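# Gather floor foam blocks into the door tote

## Task

Find every yellow foam block lying on this room's floor and place each one fully inside the tote near the door. At the end the tote must still sit on the floor. None of the blocks standing on the desks may be toppled, and the robot must not fall or finish leaning.

## Robot and tools

ROBOT. A TidyBot++: a rectangular mobile base (0.54 m long, 0.50 m wide, 0.38 m tall) on four driven casters, carrying one seven-joint arm that ends in a two-finger gripper. The shoulder sits 0.12 m ahead of the base centre at 0.68 m height. It starts folded with the hand pointing down; folded, the hand reaches up to 0.08 m beyond the base front and the elbow rises up to 1.15 m. Segments: upper arm 0.42 m, forearm 0.31 m, hand 0.31 m. Cameras: base_camera (fixed on the base, looking ahead and down, 644x364) and wrist_camera (on the hand, looking along it, fisheye 644x476).

FRAMES. All positions in metres. Base frame: origin on the floor below the base centre, x ahead, y to the left, z up. The odometry frame is the base frame as it was when the scene began; base_odometry reports x, y and heading (rad, left positive, -3.142 to 3.142) there, counting wheel rotation only, so slip shows up as travel and drift builds over many moves. hand_pose is given in the base frame: the point between the finger pads, with its z axis pointing out along the fingers and the fingers moving along its y axis. base_tilt is in degrees, positive when leaning forward or right.

move. One action per call, built from these optional keys:
- base: an object with any of translate_m (forward +), strafe_m (left +), each -2 to 2 metres, and rotate_rad (counter-clockwise seen from above +), -6.3 to 6.3 rad. These are offsets from where the base is, measured along its axes when the command starts; not poses.
- joints: an object of absolute targets by name, in rad. joint_1_rad any angle (whole arm about vertical; positive is clockwise from above, opposite to heading); joint_2_rad -2.249 to 2.249 (shoulder, 0 = upper arm vertical, positive leans forward); joint_3_rad any angle; joint_4_rad -2.579 to 2.579 (elbow, 0 = straight, negative bends forward when joint_3 is 3.14); joint_5_rad any angle; joint_6_rad -2.099 to 2.099 (wrist, negative bends hand forward); joint_7_rad any angle (with hand down, positive turns it counter-clockwise; at 1.57 fingers open left-right); gripper_pos 0 (open, ~85 mm gap) to 1 (closed); gap is about 85 x (1 - gripper_pos) mm. Unlimited joints go the short way round; turn further in steps under half a turn.
- target: a list of seven numbers, an absolute hand pose in the base frame: x, y, z in metres then quaternion qw, qx, qy, qz. With target, joints may hold only gripper_pos.
- speeds: caps for this action only, keys translate_m and strafe_m (0.05 to 0.5 m/s) and rotate_rad (0.1 to 1.57 rad/s). If translating and strafing together, give the cap under just one key.
- cameras: list from base_camera, wrist_camera, all; omitted means all, [] means none.
- blocking: true or omitted waits until everything rests; false returns in about half a second while motion continues.
All motions of one action start at once. No action runs over 15 s; the base times out after 14 s. Unknown keys make a call invalid; out-of-range values get it refused.

wait(seconds 0 to 10, cameras) lets time pass and reports state; it ends early once motions settle. stop(cameras) brakes all running motions. zoom_image(camera, region [x0, y0, x1, y1] in pixels, top-left origin, at most 504x504) enlarges part of that camera's latest image. read_manual(section "licences") only returns licence text. finished_scene(scene) ends the current scene; scene is the integer number of the scene now running.

RESULTS. base_status, joint_status and hand_status say how each commanded motion finished: done, moving, off_target (rested away from target, may still push), not_followed (a safety check withheld targets; also "joint command not followed" or "pose unreachable" with a cause), contact_stop, time_out, stopped, torque_fault, limit_stop_at_motor_heat. A base "done" means the wheels turned enough, not that the base arrived. hand_target is where the hand would be with all joints on target; a held load makes it sag below. motor_effort gives percent of each motor's maximum, peak in brackets. "ARM HIT" flags the arm striking the base or itself. on_its_own lists uncommanded behaviour. Motor temperatures lists one value per arm joint; MOTOR HOT appears at 60 °C, and an OVER-TEMPERATURE FAULT at 75 °C makes the arm go limp for 30 to 60 s. The pictures line names the images in order; "earlier move" shows a non-blocking move's progress.

CHAINING. If a move or wait is refused, or an uncommanded stop (contact_stop, time_out, torque fault) appears, the remaining move, wait and finished_scene calls of that reply are skipped.

PRACTICAL NOTES. After a target ends done the hand is usually within 3 cm; correct by adding (wanted minus measured) to the last target. To keep a loaded hand still, resend hand_target, not hand_pose. Targets low and close in front of the base can miss badly or hit the base; nothing keeps the arm off the base or furniture. A straight-down hand reaches at most about 0.94 m height, and only close in. Closed fingertips extend about 20 mm past the hand point, so watch the floor. Trust camera images over readings for true hand position.

AVOID. Dropping blocks or releasing them while moving; slamming or shoving hard; squeezing hard on something still resting on a surface; twisting or yanking while gripping. Don't drive or turn while the arm is caught on anything above about 0.6 m, and don't swing a stretched arm sideways or reach far over nearby furniture: the robot can tip. Backing away or retracting the arm rights a slight lean. Keep holds short to limit motor heat, and don't bump the desks.

Each tool is called after ">>>" as name(argument=value, ...), one argument or row to a line, values as JSON.

## Session

>>> move(
)

>>> move(
  base={"rotate_rad":1.2},
)

>>> move(
  base={"rotate_rad":1.2},
)

>>> move(
  base={"rotate_rad":1.2},
)

>>> move(
  base={"rotate_rad":1.2},
)

Scene clock: 0.00 s.
Motor temperatures (°C): [36 37 34 38 40 46 46]
base_odometry: x=+0.000 y=+0.000 heading=+0.000
base_tilt: forward=+0.4 right=-0.1
base_status: not commanded
joint_positions: joint_1_rad=+0.001 joint_2_rad=-0.331 joint_3_rad=+3.105 joint_4_rad=-2.544 joint_5_rad=+0.026 joint_6_rad=-0.913 joint_7_rad=+1.594 gripper_pos=+0.000
joint_status: not commanded
motor_effort: joint_1_rad=-1 joint_2_rad=-2 joint_3_rad=+1 joint_4_rad=+14 joint_5_rad=+0 joint_6_rad=+1 joint_7_rad=-1
hand_pose: x=+0.2385 y=-0.0022 z=+0.5801 quat_wxyz=(+0.016, +0.999, +0.036, +0.008) (m; base frame)
hand_target: x=+0.2386 y=-0.0022 z=+0.5802 quat_wxyz=(+0.016, +0.999, +0.036, +0.008) (m; base frame)
hand_status: not commanded
pictures: base_camera, wrist_camera
camera_calibration:
wrist_camera: T_world_to_cam=[[0.0850091, -0.996283, 0.0139151, -0.0250528], [-0.996309, -0.0848274, 0.0131608, 0.286562], [-0.0119315, -0.0149825, -0.999817, 0.719419], [0, 0, 0, 1]] pos_world=[0.296218, 0.0101273, 0.715864]

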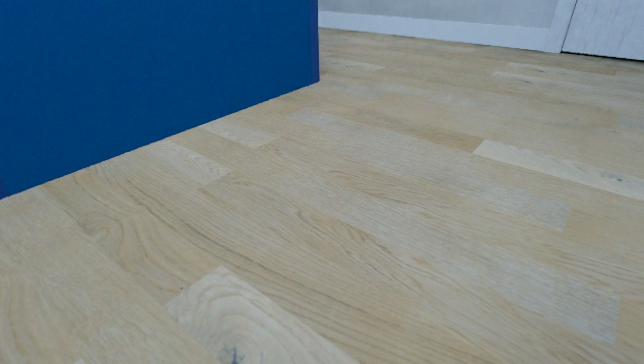

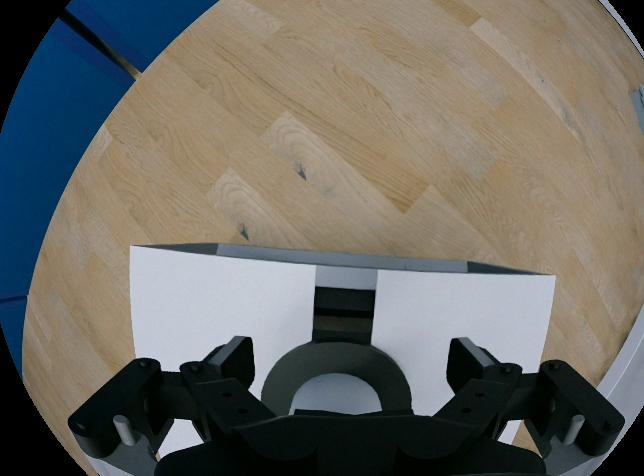

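Scene clock: 2.03 s.
move: done
base_odometry: x=+0.000 y=+0.000 heading=+1.199
base_tilt: forward=+0.4 right=-0.1
base_status: done
joint_positions: joint_1_rad=+0.001 joint_2_rad=-0.331 joint_3_rad=+3.105 joint_4_rad=-2.544 joint_5_rad=+0.026 joint_6_rad=-0.913 joint_7_rad=+1.594 gripper_pos=+0.000
joint_status: not commanded
motor_effort: joint_1_rad=-1(2) joint_2_rad=-2(2) joint_3_rad=+1(2) joint_4_rad=+14(15) joint_5_rad=+0(1) joint_6_rad=+0(1) joint_7_rad=-1(1)
hand_pose: x=+0.2385 y=-0.0022 z=+0.5801 quat_wxyz=(+0.016, +0.999, +0.036, +0.008)
hand_target: x=+0.2386 y=-0.0022 z=+0.5802 quat_wxyz=(+0.016, +0.999, +0.036, +0.008)
hand_status: not commanded
pictures: base_camera, wrist_camera
wrist_camera: T_world_to_cam=[[0.0850091, -0.996283, 0.0139151, -0.0250528], [-0.996309, -0.0848274, 0.0131608, 0.286562], [-0.0119315, -0.0149825, -0.999817, 0.719419], [0, 0, 0, 1]] pos_world=[0.296218, 0.0101273, 0.715864]

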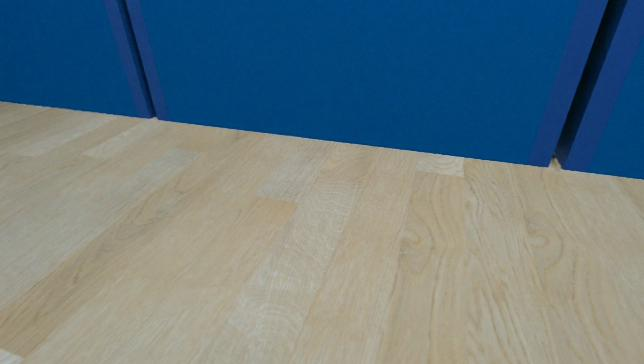

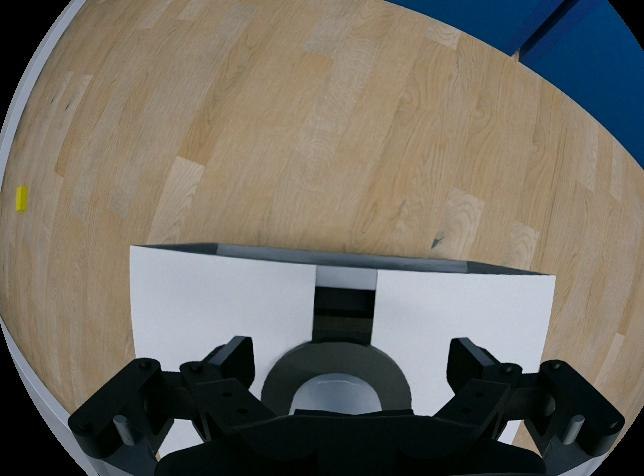

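Scene clock: 4.07 s.
move: done
base_odometry: x=+0.000 y=+0.000 heading=+2.398
base_tilt: forward=+0.4 right=-0.1
base_status: done
joint_positions: joint_1_rad=+0.001 joint_2_rad=-0.331 joint_3_rad=+3.105 joint_4_rad=-2.544 joint_5_rad=+0.026 joint_6_rad=-0.913 joint_7_rad=+1.594 gripper_pos=+0.000
joint_status: not commanded
motor_effort: joint_1_rad=+0(2) joint_2_rad=-2(2) joint_3_rad=+1(1) joint_4_rad=+14(15) joint_5_rad=+0(1) joint_6_rad=+1(1) joint_7_rad=-1(1)
hand_pose: x=+0.2385 y=-0.0022 z=+0.5801 quat_wxyz=(+0.016, +0.999, +0.036, +0.008)
hand_target: x=+0.2386 y=-0.0022 z=+0.5802 quat_wxyz=(+0.016, +0.999, +0.036, +0.008)
hand_status: not commanded
pictures: base_camera, wrist_camera
wrist_camera: T_world_to_cam=[[0.0850091, -0.996283, 0.0139151, -0.0250528], [-0.996309, -0.0848274, 0.0131608, 0.286562], [-0.0119315, -0.0149825, -0.999817, 0.719419], [0, 0, 0, 1]] pos_world=[0.296218, 0.0101273, 0.715864]

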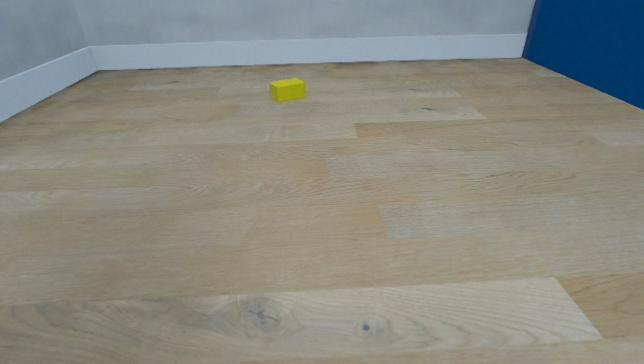

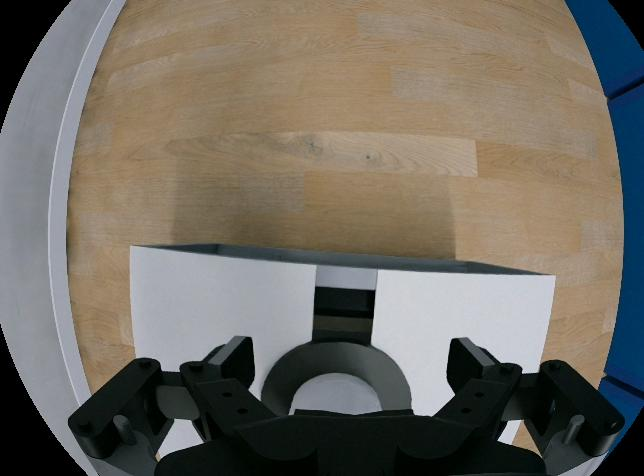

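Scene clock: 6.10 s.
move: done
base_odometry: x=+0.000 y=+0.000 heading=-2.686
base_tilt: forward=+0.4 right=-0.1
base_status: done
joint_positions: joint_1_rad=+0.001 joint_2_rad=-0.331 joint_3_rad=+3.105 joint_4_rad=-2.544 joint_5_rad=+0.026 joint_6_rad=-0.913 joint_7_rad=+1.594 gripper_pos=+0.000
joint_status: not commanded
motor_effort: joint_1_rad=-1(2) joint_2_rad=-2(2) joint_3_rad=+1(2) joint_4_rad=+14(15) joint_5_rad=+0(1) joint_6_rad=+1(1) joint_7_rad=-1(1)
hand_pose: x=+0.2385 y=-0.0022 z=+0.5801 quat_wxyz=(+0.016, +0.999, +0.036, +0.008)
hand_target: x=+0.2386 y=-0.0022 z=+0.5802 quat_wxyz=(+0.016, +0.999, +0.036, +0.008)
hand_status: not commanded
pictures: base_camera, wrist_camera
wrist_camera: T_world_to_cam=[[0.0850091, -0.996283, 0.0139151, -0.0250528], [-0.996309, -0.0848274, 0.0131608, 0.286562], [-0.0119315, -0.0149825, -0.999817, 0.719419], [0, 0, 0, 1]] pos_world=[0.296218, 0.0101273, 0.715864]

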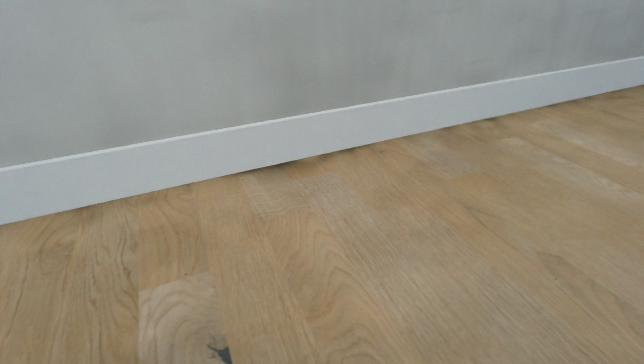

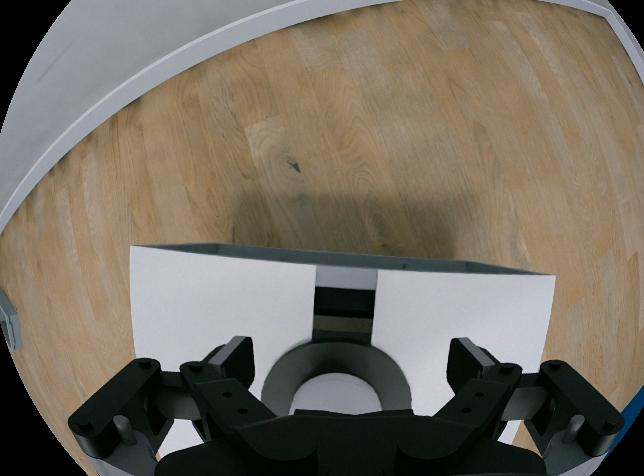

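Scene clock: 8.13 s.
move: done
base_odometry: x=+0.000 y=+0.000 heading=-1.487
base_tilt: forward=+0.4 right=-0.1
base_status: done
joint_positions: joint_1_rad=+0.001 joint_2_rad=-0.331 joint_3_rad=+3.105 joint_4_rad=-2.544 joint_5_rad=+0.026 joint_6_rad=-0.913 joint_7_rad=+1.594 gripper_pos=+0.000
joint_status: not commanded
motor_effort: joint_1_rad=-1(2) joint_2_rad=-2(2) joint_3_rad=+1(2) joint_4_rad=+14(15) joint_5_rad=+0(1) joint_6_rad=+0(1) joint_7_rad=-1(1)
hand_pose: x=+0.2385 y=-0.0022 z=+0.5801 quat_wxyz=(+0.016, +0.999, +0.036, +0.008)
hand_target: x=+0.2386 y=-0.0022 z=+0.5802 quat_wxyz=(+0.016, +0.999, +0.036, +0.008)
hand_status: not commanded
pictures: base_camera, wrist_camera
wrist_camera: T_world_to_cam=[[0.0850091, -0.996283, 0.0139151, -0.0250528], [-0.996309, -0.0848274, 0.0131608, 0.286562], [-0.0119315, -0.0149825, -0.999817, 0.719419], [0, 0, 0, 1]] pos_world=[0.296218, 0.0101273, 0.715864]

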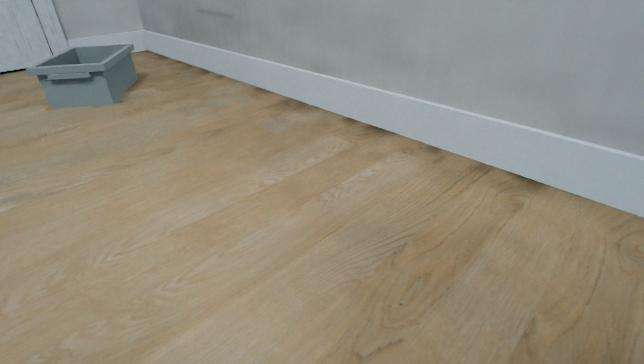

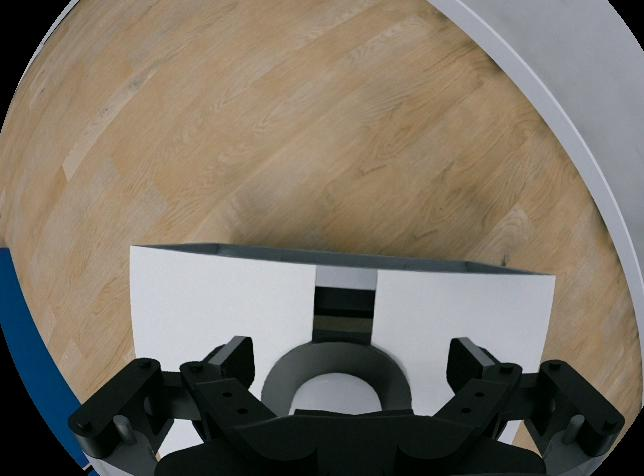

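>>> move(
  base={"rotate_rad":-2.31},
)

>>> move(
  base={"translate_m":0.75},
)

Scene clock: 26.33 s.
move: done
base_odometry: x=+0.000 y=+0.000 heading=+2.487
base_tilt: forward=+0.4 right=-0.1
base_status: done
joint_positions: joint_1_rad=+0.001 joint_2_rad=-0.331 joint_3_rad=+3.105 joint_4_rad=-2.544 joint_5_rad=+0.026 joint_6_rad=-0.913 joint_7_rad=+1.594 gripper_pos=+0.000
joint_status: not commanded
motor_effort: joint_1_rad=+0(1) joint_2_rad=-2(3) joint_3_rad=+1(2) joint_4_rad=+14(15) joint_5_rad=+0(1) joint_6_rad=+1(1) joint_7_rad=+0(1)
hand_pose: x=+0.2385 y=-0.0022 z=+0.5801 quat_wxyz=(+0.016, +0.999, +0.036, +0.008)
hand_target: x=+0.2386 y=-0.0022 z=+0.5802 quat_wxyz=(+0.016, +0.999, +0.036, +0.008)
hand_status: not commanded
pictures: base_camera, wrist_camera
wrist_camera: T_world_to_cam=[[0.0850091, -0.996283, 0.0139151, -0.0250528], [-0.996309, -0.0848274, 0.0131608, 0.286562], [-0.0119315, -0.0149825, -0.999817, 0.719419], [0, 0, 0, 1]] pos_world=[0.296218, 0.0101273, 0.715864]

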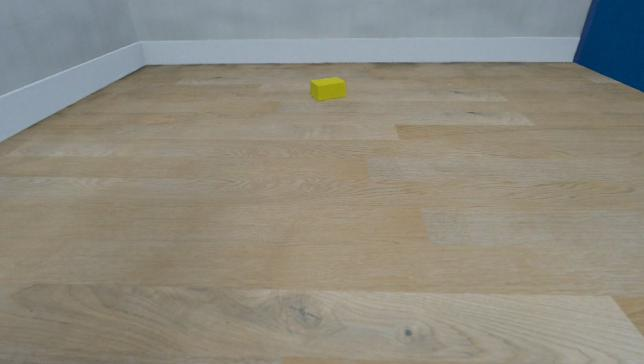

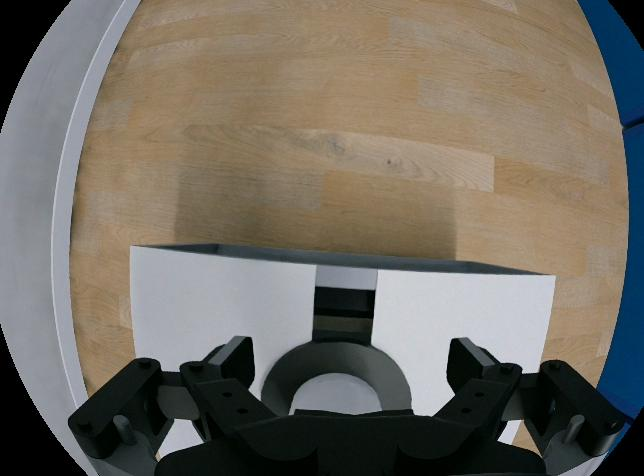

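Scene clock: 28.90 s.
move: done
base_odometry: x=-0.595 y=+0.457 heading=+2.486
base_tilt: forward=+0.5 right=-0.1
base_status: done
joint_positions: joint_1_rad=+0.001 joint_2_rad=-0.332 joint_3_rad=+3.105 joint_4_rad=-2.544 joint_5_rad=+0.026 joint_6_rad=-0.913 joint_7_rad=+1.594 gripper_pos=+0.000
joint_status: not commanded
motor_effort: joint_1_rad=-1(1) joint_2_rad=-2(4) joint_3_rad=+1(1) joint_4_rad=+15(16) joint_5_rad=+0(1) joint_6_rad=+0(2) joint_7_rad=+0(1)
hand_pose: x=+0.2386 y=-0.0022 z=+0.5802 quat_wxyz=(+0.016, +0.999, +0.036, +0.008)
hand_target: x=+0.2386 y=-0.0022 z=+0.5802 quat_wxyz=(+0.016, +0.999, +0.036, +0.008)
hand_status: not commanded
pictures: base_camera, wrist_camera
wrist_camera: T_world_to_cam=[[0.0850043, -0.996283, 0.0139491, -0.0250757], [-0.996314, -0.0848283, 0.0127623, 0.286848], [-0.0115316, -0.0149825, -0.999821, 0.719305], [0, 0, 0, 1]] pos_world=[0.296217, 0.0101273, 0.715865]

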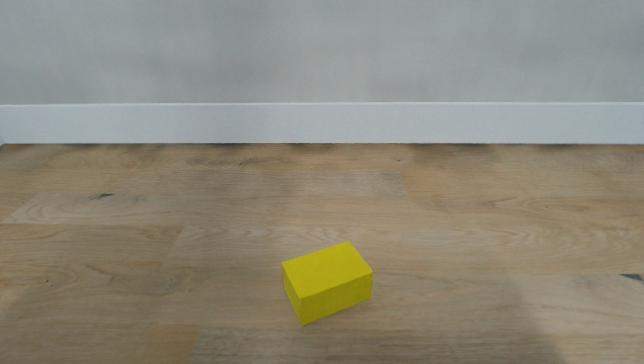

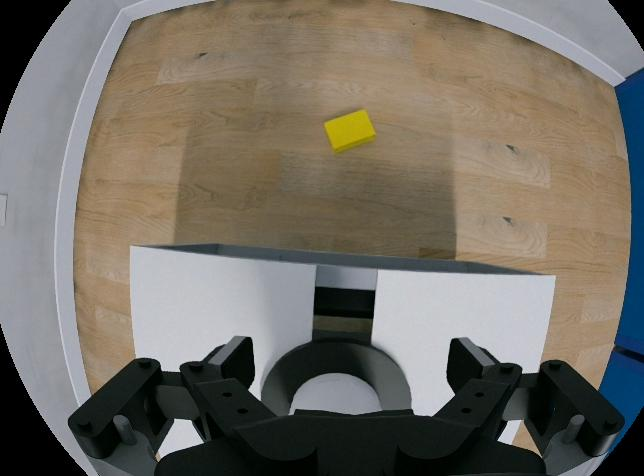

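>>> move(
  target=[0.51,0.0,0.27,0,0.843,-0.537,0],
)

Scene clock: 57.03 s.
move: done
base_odometry: x=-0.595 y=+0.457 heading=+2.486
base_tilt: forward=+0.4 right=-0.1
base_status: not commanded
joint_positions: joint_1_rad=-0.027 joint_2_rad=+1.049 joint_3_rad=+3.191 joint_4_rad=-2.033 joint_5_rad=-0.525 joint_6_rad=-0.145 joint_7_rad=+1.083 gripper_pos=+0.000
joint_status: not commanded
motor_effort: joint_1_rad=-1(1) joint_2_rad=-35(37) joint_3_rad=+1(1) joint_4_rad=+0(15) joint_5_rad=+0(1) joint_6_rad=+0(1) joint_7_rad=-1(1)
hand_pose: x=+0.4825 y=+0.0069 z=+0.2669 quat_wxyz=(+0.003, +0.875, -0.483, -0.036)
hand_target: x=+0.5100 y=+0.0000 z=+0.2700 quat_wxyz=(+0.000, +0.843, -0.537, +0.000)
hand_status: done (0.029 m and 8.3 deg from the pose sent, 0.412 m and 69.2 deg at the start)
pictures: base_camera, wrist_camera
wrist_camera: T_world_to_cam=[[-0.839493, -0.54301, 0.019788, 0.408927], [-0.539575, 0.837374, 0.0875419, 0.287902], [-0.0641061, 0.0628137, -0.995964, 0.43287], [0, 0, 0, 1]] pos_world=[0.526386, -0.0462203, 0.397828]

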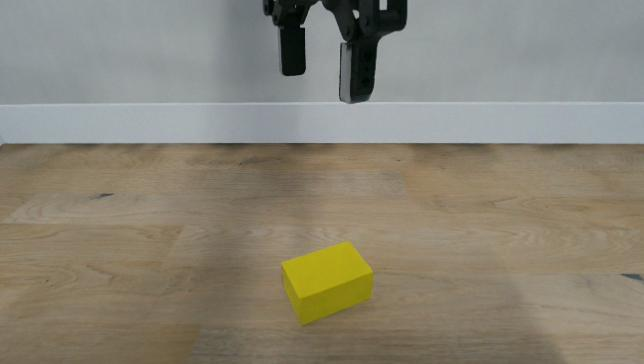

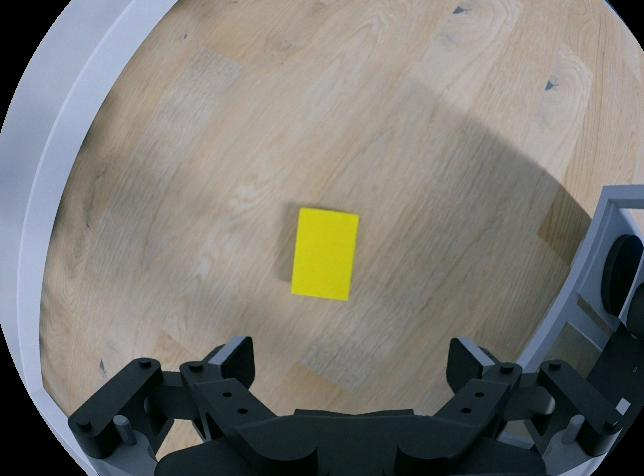

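>>> move(
  target=[0.533,-0.002,0.12,0,0.819,-0.574,0.03],
)

Scene clock: 75.10 s.
move: done
base_odometry: x=-0.595 y=+0.457 heading=+2.486
base_tilt: forward=+0.4 right=-0.1
base_status: not commanded
joint_positions: joint_1_rad=-0.009 joint_2_rad=+1.437 joint_3_rad=+3.124 joint_4_rad=-1.794 joint_5_rad=-0.527 joint_6_rad=+0.088 joint_7_rad=+1.010 gripper_pos=+0.000
joint_status: not commanded
motor_effort: joint_1_rad=+0(2) joint_2_rad=-38(40) joint_3_rad=+0(1) joint_4_rad=-1(2) joint_5_rad=+0(0) joint_6_rad=+0(1) joint_7_rad=-1(1)
hand_pose: x=+0.5043 y=+0.0020 z=+0.1141 quat_wxyz=(+0.015, +0.859, -0.511, +0.002)
hand_target: x=+0.5330 y=-0.0020 z=+0.1200 quat_wxyz=(+0.000, +0.819, -0.574, +0.030)
hand_status: done (0.030 m and 9.3 deg from the pose sent, 0.156 m and 14.4 deg at the start)
pictures: base_camera, wrist_camera
wrist_camera: T_world_to_cam=[[-0.873149, -0.487433, 0.00437325, 0.446297], [-0.487377, 0.873136, 0.00983688, 0.299603], [-0.00861327, 0.00645764, -0.999942, 0.254996], [0, 0, 0, 1]] pos_world=[0.5379, -0.0457006, 0.250082]

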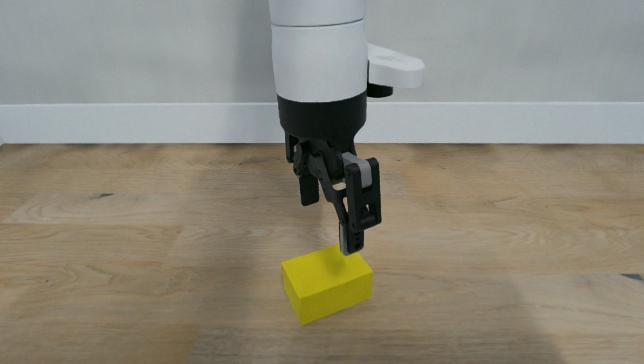

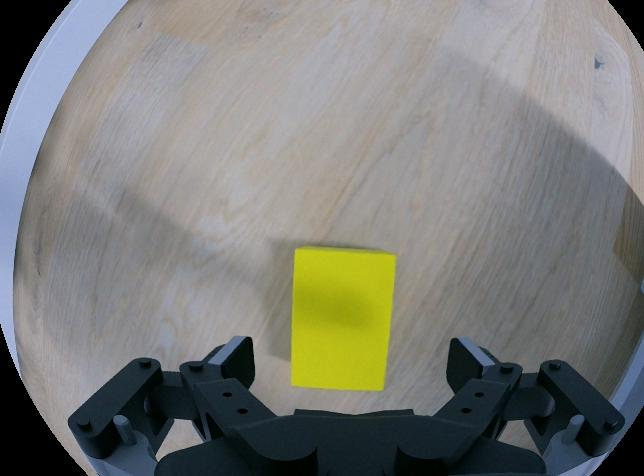

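>>> move(
  target=[0.534,-0.002,0.036,0,0.819,-0.574,0.02],
)

>>> move(
  joints={"gripper_pos":0.5},
)

Scene clock: 85.30 s.
move: done
base_odometry: x=-0.595 y=+0.457 heading=+2.486
base_tilt: forward=+0.4 right=-0.1
base_status: not commanded
joint_positions: joint_1_rad=-0.002 joint_2_rad=+1.639 joint_3_rad=+3.124 joint_4_rad=-1.588 joint_5_rad=-0.533 joint_6_rad=+0.090 joint_7_rad=+1.010 gripper_pos=+0.000
joint_status: not commanded
motor_effort: joint_1_rad=-1(1) joint_2_rad=-38(41) joint_3_rad=+0(1) joint_4_rad=-1(2) joint_5_rad=+0(0) joint_6_rad=+0(1) joint_7_rad=-1(1)
hand_pose: x=+0.5099 y=-0.0012 z=+0.0289 quat_wxyz=(+0.014, +0.855, -0.519, +0.004)
hand_target: x=+0.5340 y=-0.0020 z=+0.0360 quat_wxyz=(+0.000, +0.819, -0.574, +0.020)
hand_status: done (0.025 m and 7.9 deg from the pose sent, 0.084 m and 8.9 deg at the start)
pictures: base_camera, wrist_camera
wrist_camera: T_world_to_cam=[[-0.881507, -0.472171, 0.000294697, 0.454411], [-0.472161, 0.881492, 0.00599612, 0.298392], [-0.00309097, 0.00514647, -0.999982, 0.16702], [0, 0, 0, 1]] pos_world=[0.541972, -0.0493298, 0.165093]

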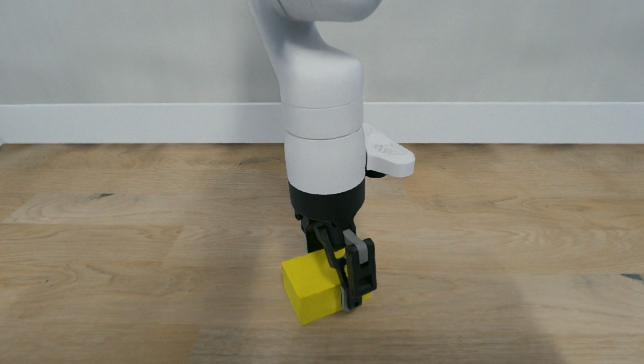

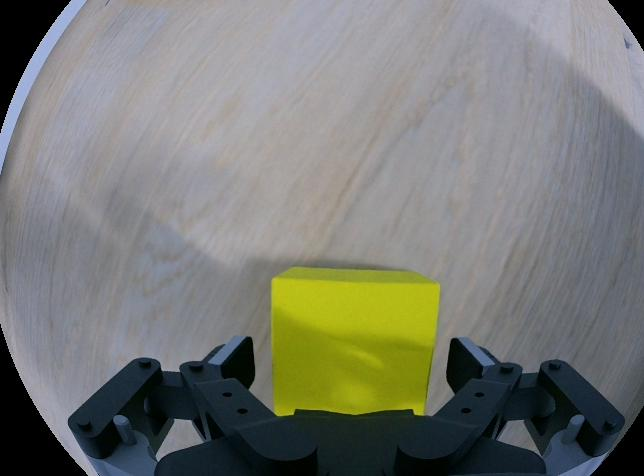

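Scene clock: 86.43 s.
move: off_target
base_odometry: x=-0.595 y=+0.457 heading=+2.486
base_tilt: forward=+0.4 right=-0.1
base_status: not commanded
joint_positions: joint_1_rad=-0.001 joint_2_rad=+1.636 joint_3_rad=+3.124 joint_4_rad=-1.584 joint_5_rad=-0.534 joint_6_rad=+0.089 joint_7_rad=+1.010 gripper_pos=+0.391
joint_status: gripper_pos off_target (ended at +0.391, target +0.500)
motor_effort: joint_1_rad=-1(2) joint_2_rad=-39(39) joint_3_rad=+0(1) joint_4_rad=+1(7) joint_5_rad=+0(1) joint_6_rad=+2(5) joint_7_rad=-1(1)
hand_pose: x=+0.5141 y=-0.0013 z=+0.0303 quat_wxyz=(+0.012, +0.854, -0.520, +0.007)
hand_target: x=+0.5340 y=-0.0020 z=+0.0360 quat_wxyz=(+0.000, +0.819, -0.574, +0.020)
hand_status: not commanded
pictures: base_camera, wrist_camera
wrist_camera: T_world_to_cam=[[-0.882737, -0.469836, -0.00533981, 0.458884], [-0.469857, 0.882735, 0.00358657, 0.299409], [0.00302854, 0.00567495, -0.999979, 0.165231], [0, 0, 0, 1]] pos_world=[0.545254, -0.0496361, 0.166604]

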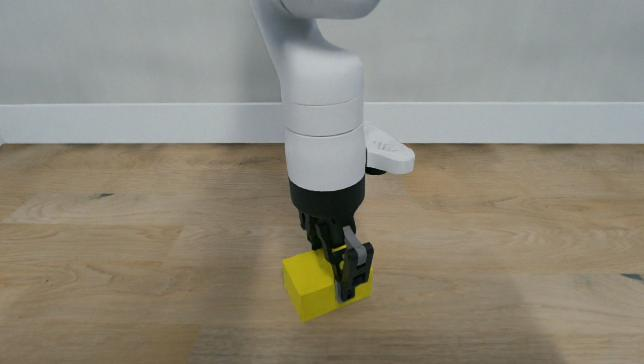

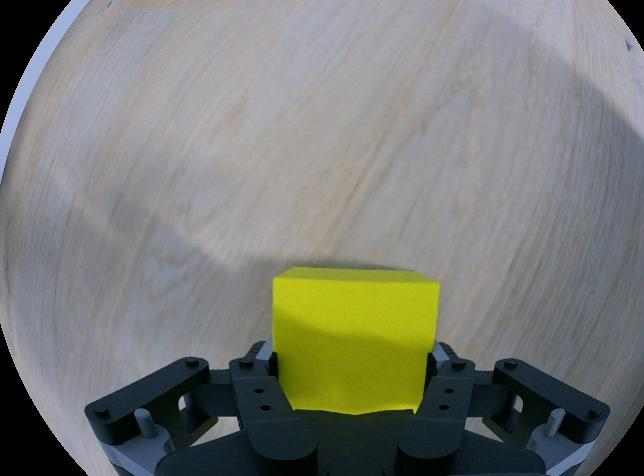

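>>> move(
  target=[0.50,0,0.25,0,0.843,-0.537,0.0],
  cameras=[],
)

>>> move(
  target=[0.42,0,0.55,0,1,0.0,0.0],
)

>>> move(
  base={"rotate_rad":-1.0},
)

Scene clock: 95.97 s.
move: done
base_odometry: x=-0.595 y=+0.457 heading=+2.486
base_tilt: forward=+0.5 right=-0.1
base_status: not commanded
joint_positions: joint_1_rad=-0.001 joint_2_rad=+1.119 joint_3_rad=+3.141 joint_4_rad=-2.010 joint_5_rad=-0.534 joint_6_rad=+0.009 joint_7_rad=+1.010 gripper_pos=+0.391
joint_status: not commanded
motor_effort: joint_1_rad=-1(1) joint_2_rad=-37(42) joint_3_rad=+0(1) joint_4_rad=+0(2) joint_5_rad=+0(0) joint_6_rad=+1(2) joint_7_rad=-1(1)
hand_pose: x=+0.5074 y=+0.0007 z=+0.2398 quat_wxyz=(-0.003, +0.854, -0.520, +0.009)
hand_target: x=+0.5000 y=+0.0000 z=+0.2500 quat_wxyz=(+0.000, +0.843, -0.537, +0.000)
hand_status: done (0.013 m and 2.5 deg from the pose sent, 0.220 m and 2.8 deg at the start)

Scene clock: 98.13 s.
move: done
base_odometry: x=-0.595 y=+0.457 heading=+2.486
base_tilt: forward=+0.5 right=-0.1
base_status: not commanded
joint_positions: joint_1_rad=-0.001 joint_2_rad=+0.231 joint_3_rad=+3.141 joint_4_rad=-2.173 joint_5_rad=-0.062 joint_6_rad=-0.701 joint_7_rad=+1.500 gripper_pos=+0.391
joint_status: not commanded
motor_effort: joint_1_rad=-1(1) joint_2_rad=-22(38) joint_3_rad=+0(1) joint_4_rad=+12(13) joint_5_rad=-1(1) joint_6_rad=+1(1) joint_7_rad=-1(1)
hand_pose: x=+0.4384 y=+0.0142 z=+0.5480 quat_wxyz=(-0.021, +0.998, -0.058, +0.018)
hand_target: x=+0.4200 y=+0.0000 z=+0.5500 quat_wxyz=(+0.000, +1.000, +0.000, +0.000)
hand_status: done (0.023 m and 7.4 deg from the pose sent, 0.322 m and 62.7 deg at the start)
pictures: base_camera, wrist_camera
wrist_camera: T_world_to_cam=[[-0.102937, -0.992663, -0.0634342, 0.0994456], [-0.994611, 0.103511, -0.00581352, 0.494469], [0.012337, 0.062494, -0.997969, 0.677079], [0, 0, 0, 1]] pos_world=[0.493688, 0.00521982, 0.684887]

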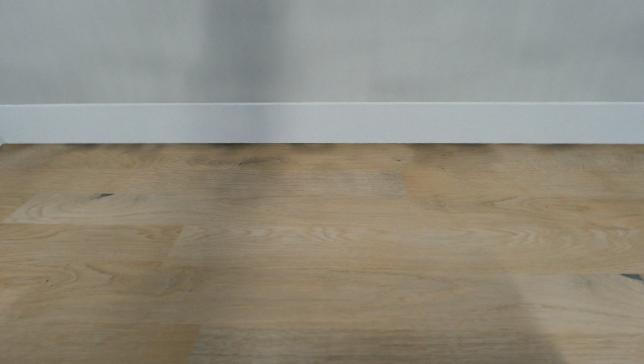

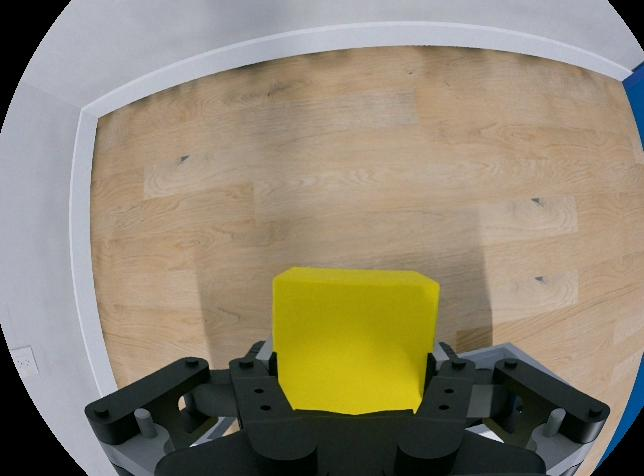

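Scene clock: 100.03 s.
move: done
base_odometry: x=-0.595 y=+0.457 heading=+1.487
base_tilt: forward=+0.4 right=-0.1
base_status: done
joint_positions: joint_1_rad=-0.002 joint_2_rad=+0.231 joint_3_rad=+3.150 joint_4_rad=-2.173 joint_5_rad=-0.054 joint_6_rad=-0.706 joint_7_rad=+1.503 gripper_pos=+0.391
joint_status: not commanded
motor_effort: joint_1_rad=-1(3) joint_2_rad=-21(23) joint_3_rad=+0(2) joint_4_rad=+12(13) joint_5_rad=+0(1) joint_6_rad=+1(1) joint_7_rad=-1(2)
hand_pose: x=+0.4371 y=+0.0099 z=+0.5478 quat_wxyz=(-0.017, +0.998, -0.057, +0.016)
hand_target: x=+0.4200 y=+0.0000 z=+0.5500 quat_wxyz=(+0.000, +1.000, +0.000, +0.000)
hand_status: not commanded
pictures: base_camera, wrist_camera
wrist_camera: T_world_to_cam=[[-0.100918, -0.993358, -0.0552846, 0.089729], [-0.994863, 0.101203, -0.00236653, 0.491868], [0.00794576, 0.0547618, -0.998468, 0.679489], [0, 0, 0, 1]] pos_world=[0.492998, 0.00214451, 0.684573]

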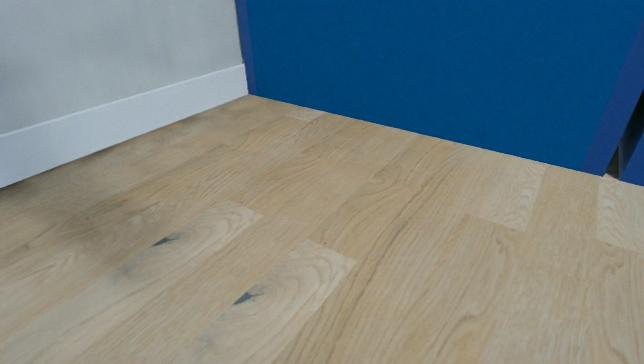

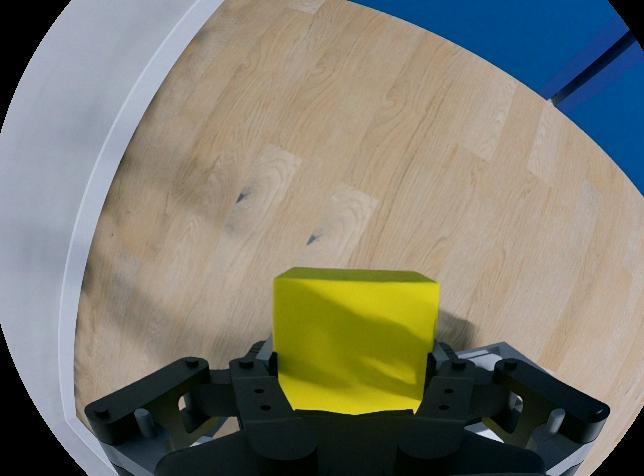

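>>> move(
  base={"rotate_rad":-2.353},
  cameras=["base_camera"],
)

>>> move(
  base={"translate_m":1.45},
)

Scene clock: 110.87 s.
move: done
base_odometry: x=-0.595 y=+0.457 heading=-0.865
base_tilt: forward=+0.4 right=-0.1
base_status: done
joint_positions: joint_1_rad=-0.005 joint_2_rad=+0.231 joint_3_rad=+3.151 joint_4_rad=-2.173 joint_5_rad=-0.052 joint_6_rad=-0.706 joint_7_rad=+1.503 gripper_pos=+0.391
joint_status: not commanded
motor_effort: joint_1_rad=-1(3) joint_2_rad=-22(23) joint_3_rad=+1(3) joint_4_rad=+12(13) joint_5_rad=+0(1) joint_6_rad=+1(1) joint_7_rad=-1(1)
hand_pose: x=+0.4369 y=+0.0102 z=+0.5478 quat_wxyz=(-0.017, +0.998, -0.056, +0.015)
hand_target: x=+0.4200 y=+0.0000 z=+0.5500 quat_wxyz=(+0.000, +1.000, +0.000, +0.000)
hand_status: not commanded

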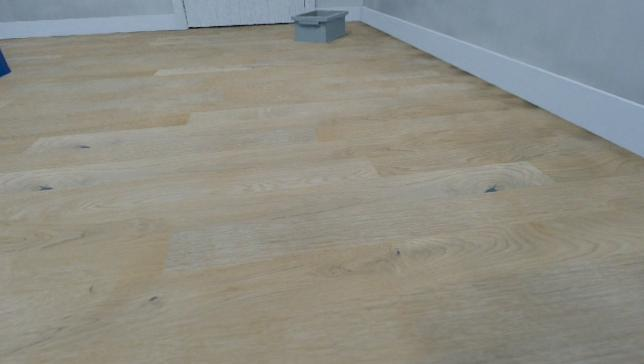

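Scene clock: 114.47 s.
move: done
base_odometry: x=+0.345 y=-0.647 heading=-0.867
base_tilt: forward=+0.4 right=-0.1
base_status: done
joint_positions: joint_1_rad=-0.005 joint_2_rad=+0.226 joint_3_rad=+3.151 joint_4_rad=-2.181 joint_5_rad=-0.052 joint_6_rad=-0.711 joint_7_rad=+1.503 gripper_pos=+0.391
joint_status: not commanded
motor_effort: joint_1_rad=+0(2) joint_2_rad=-21(23) joint_3_rad=+1(1) joint_4_rad=+12(15) joint_5_rad=+0(1) joint_6_rad=+1(2) joint_7_rad=-1(1)
hand_pose: x=+0.4318 y=+0.0103 z=+0.5477 quat_wxyz=(-0.017, +0.998, -0.056, +0.011)
hand_target: x=+0.4200 y=+0.0000 z=+0.5500 quat_wxyz=(+0.000, +1.000, +0.000, +0.000)
hand_status: not commanded
pictures: base_camera, wrist_camera
wrist_camera: T_world_to_cam=[[-0.0979854, -0.993738, -0.0537064, 0.0874643], [-0.995188, 0.0978132, 0.0058308, 0.482197], [-0.000541086, 0.0540193, -0.99854, 0.68307], [0, 0, 0, 1]] pos_world=[0.488817, 0.00285235, 0.683958]

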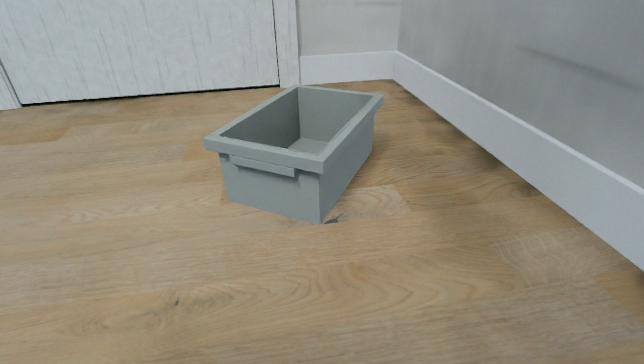

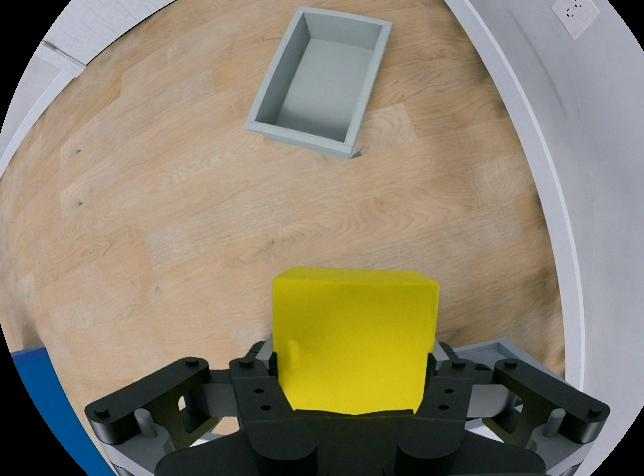

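>>> move(
  base={"translate_m":0.27},
  target=[0.585,0.0,0.3,0,0.988,-0.156,0],
)

Scene clock: 139.03 s.
move: done
base_odometry: x=+0.520 y=-0.853 heading=-0.868
base_tilt: forward=+0.5 right=-0.1
base_status: done
joint_positions: joint_1_rad=-0.020 joint_2_rad=+1.021 joint_3_rad=+3.186 joint_4_rad=-1.798 joint_5_rad=-0.096 joint_6_rad=-0.399 joint_7_rad=+1.471 gripper_pos=+0.391
joint_status: not commanded
motor_effort: joint_1_rad=+0(2) joint_2_rad=-39(41) joint_3_rad=+1(1) joint_4_rad=+6(14) joint_5_rad=+0(1) joint_6_rad=+0(2) joint_7_rad=-1(1)
hand_pose: x=+0.5548 y=-0.0033 z=+0.2928 quat_wxyz=(+0.004, +0.995, -0.097, -0.037)
hand_target: x=+0.5850 y=+0.0000 z=+0.3000 quat_wxyz=(+0.000, +0.988, -0.156, +0.000)
hand_status: done (0.031 m and 8.0 deg from the pose sent, 0.291 m and 11.8 deg at the start)
pictures: base_camera, wrist_camera
wrist_camera: T_world_to_cam=[[-0.182, -0.983284, -0.00525698, 0.104767], [-0.978475, 0.180576, 0.099894, 0.570888], [-0.0972749, 0.0233245, -0.994984, 0.481932], [0, 0, 0, 1]] pos_world=[0.624547, -0.0113133, 0.423037]

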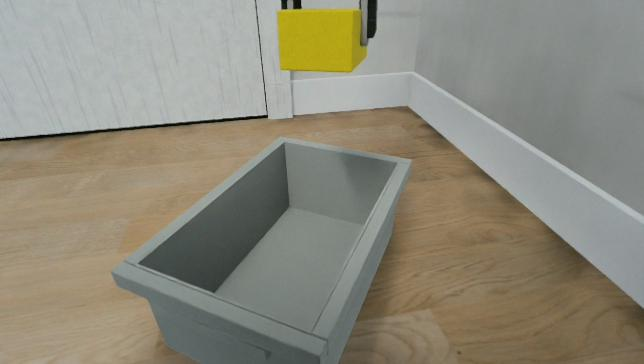

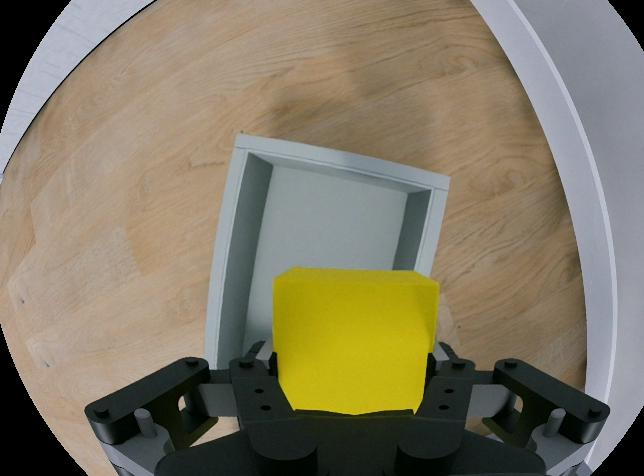

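>>> move(
  target=[0.62,0.022,0.21,0,0.964,-0.267,0.03],
)

Scene clock: 155.60 s.
move: done
base_odometry: x=+0.520 y=-0.853 heading=-0.868
base_tilt: forward=+0.4 right=-0.1
base_status: not commanded
joint_positions: joint_1_rad=-0.100 joint_2_rad=+1.250 joint_3_rad=+3.217 joint_4_rad=-1.653 joint_5_rad=-0.237 joint_6_rad=-0.270 joint_7_rad=+1.307 gripper_pos=+0.391
joint_status: not commanded
motor_effort: joint_1_rad=+0(2) joint_2_rad=-42(45) joint_3_rad=+1(2) joint_4_rad=+4(6) joint_5_rad=+0(0) joint_6_rad=+0(1) joint_7_rad=-1(2)
hand_pose: x=+0.5860 y=+0.0215 z=+0.1978 quat_wxyz=(+0.008, +0.978, -0.207, -0.009)
hand_target: x=+0.6200 y=+0.0220 z=+0.2100 quat_wxyz=(+0.000, +0.963, -0.267, +0.030)
hand_status: done (0.036 m and 8.4 deg from the pose sent, 0.108 m and 21.3 deg at the start)
pictures: base_camera, wrist_camera
wrist_camera: T_world_to_cam=[[-0.394894, -0.918726, -0.000919773, 0.256869], [-0.917899, 0.394496, 0.0428292, 0.577651], [-0.0389854, 0.0177572, -0.999082, 0.356665], [0, 0, 0, 1]] pos_world=[0.645566, 0.00177786, 0.331834]

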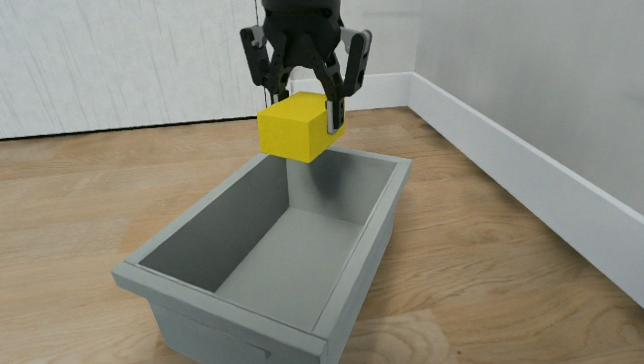

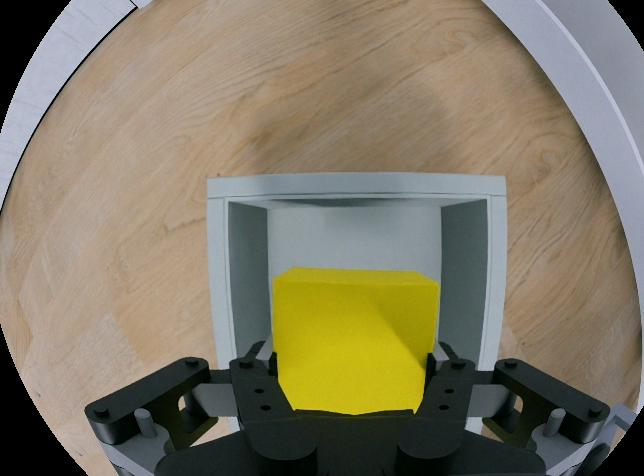

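>>> move(
  target=[0.618,0.020,0.12,0,0.964,-0.267,0.01],
)

>>> move(
  target=[0.616,0.019,0.064,0,0.964,-0.267,0.01],
)

Scene clock: 162.37 s.
move: done
base_odometry: x=+0.520 y=-0.853 heading=-0.868
base_tilt: forward=+0.5 right=-0.1
base_status: not commanded
joint_positions: joint_1_rad=-0.100 joint_2_rad=+1.464 joint_3_rad=+3.217 joint_4_rad=-1.476 joint_5_rad=-0.238 joint_6_rad=-0.266 joint_7_rad=+1.306 gripper_pos=+0.391
joint_status: not commanded
motor_effort: joint_1_rad=+0(1) joint_2_rad=-43(46) joint_3_rad=+1(1) joint_4_rad=+3(5) joint_5_rad=+0(0) joint_6_rad=+0(1) joint_7_rad=-1(1)
hand_pose: x=+0.5833 y=+0.0200 z=+0.1080 quat_wxyz=(+0.014, +0.979, -0.202, -0.025)
hand_target: x=+0.6180 y=+0.0200 z=+0.1200 quat_wxyz=(+0.000, +0.964, -0.267, +0.010)
hand_status: done (0.037 m and 8.8 deg from the pose sent, 0.084 m and 7.4 deg at the start)
pictures: base_camera, wrist_camera
wrist_camera: T_world_to_cam=[[-0.384459, -0.922958, 0.0184569, 0.246202], [-0.920279, 0.384763, 0.0710248, 0.578172], [-0.0726544, 0.0103206, -0.997304, 0.286441], [0, 0, 0, 1]] pos_world=[0.647545, 0.00181811, 0.24006]

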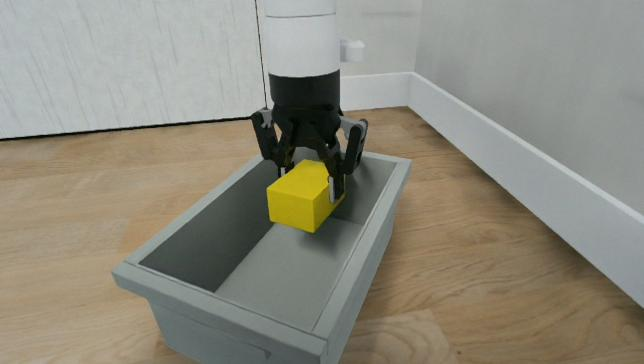

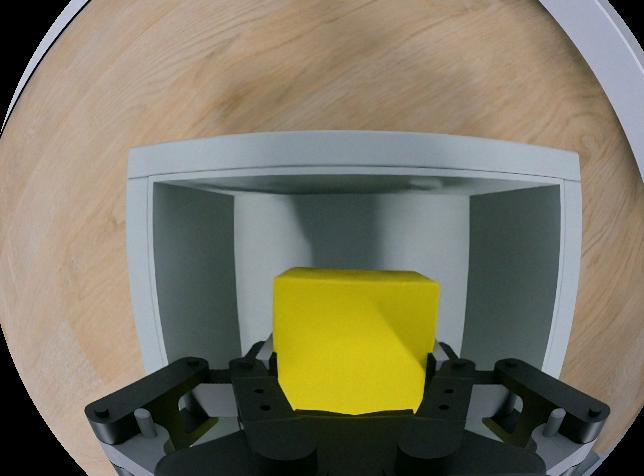

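Scene clock: 163.67 s.
move: done
base_odometry: x=+0.520 y=-0.853 heading=-0.868
base_tilt: forward=+0.5 right=-0.1
base_status: not commanded
joint_positions: joint_1_rad=-0.100 joint_2_rad=+1.592 joint_3_rad=+3.217 joint_4_rad=-1.361 joint_5_rad=-0.240 joint_6_rad=-0.248 joint_7_rad=+1.306 gripper_pos=+0.391
joint_status: not commanded
motor_effort: joint_1_rad=-1(1) joint_2_rad=-43(46) joint_3_rad=+1(1) joint_4_rad=+3(5) joint_5_rad=+0(0) joint_6_rad=+0(1) joint_7_rad=-1(1)
hand_pose: x=+0.5828 y=+0.0188 z=+0.0531 quat_wxyz=(+0.016, +0.980, -0.198, -0.022)
hand_target: x=+0.6160 y=+0.0190 z=+0.0640 quat_wxyz=(+0.000, +0.964, -0.267, +0.010)
hand_status: done (0.035 m and 9.1 deg from the pose sent, 0.055 m and 8.8 deg at the start)
pictures: base_camera, wrist_camera
wrist_camera: T_world_to_cam=[[-0.377491, -0.925787, 0.0204553, 0.24188], [-0.923488, 0.377999, 0.0654739, 0.58426], [-0.0683471, 0.00582553, -0.997645, 0.229208], [0, 0, 0, 1]] pos_world=[0.64653, 0.00174419, 0.185467]

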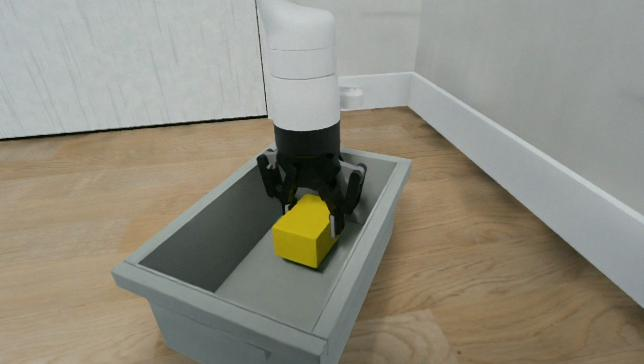

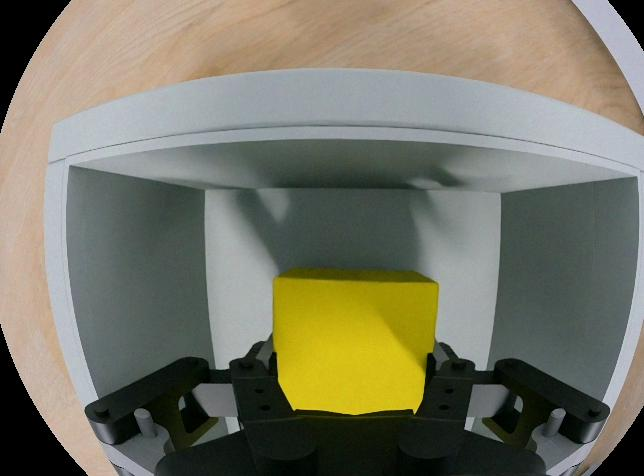

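>>> move(
  target=[0.616,0.019,0.054,0,0.964,-0.267,0.01],
  cameras=["base_camera"],
)

>>> zoom_image(
  camera="base_camera",
  region=[220, 150, 400, 300],
)

Scene clock: 170.17 s.
move: done
base_odometry: x=+0.520 y=-0.853 heading=-0.868
base_tilt: forward=+0.5 right=-0.1
base_status: not commanded
joint_positions: joint_1_rad=-0.100 joint_2_rad=+1.607 joint_3_rad=+3.217 joint_4_rad=-1.335 joint_5_rad=-0.240 joint_6_rad=-0.247 joint_7_rad=+1.306 gripper_pos=+0.391
joint_status: not commanded
motor_effort: joint_1_rad=+0(1) joint_2_rad=-44(44) joint_3_rad=+1(1) joint_4_rad=+3(4) joint_5_rad=+0(0) joint_6_rad=+0(0) joint_7_rad=-1(1)
hand_pose: x=+0.5897 y=+0.0196 z=+0.0475 quat_wxyz=(+0.014, +0.980, -0.197, -0.017)
hand_target: x=+0.6160 y=+0.0190 z=+0.0540 quat_wxyz=(+0.000, +0.964, -0.267, +0.010)
hand_status: done (0.027 m and 8.9 deg from the pose sent, 0.033 m and 9.1 deg at the start)

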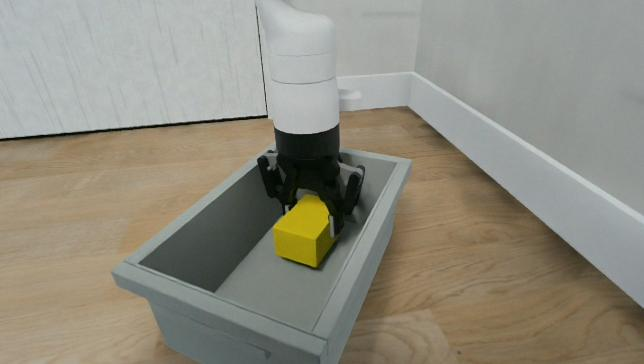

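Scaled by 2.800.

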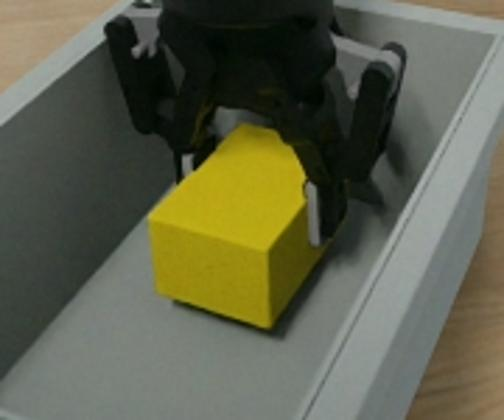

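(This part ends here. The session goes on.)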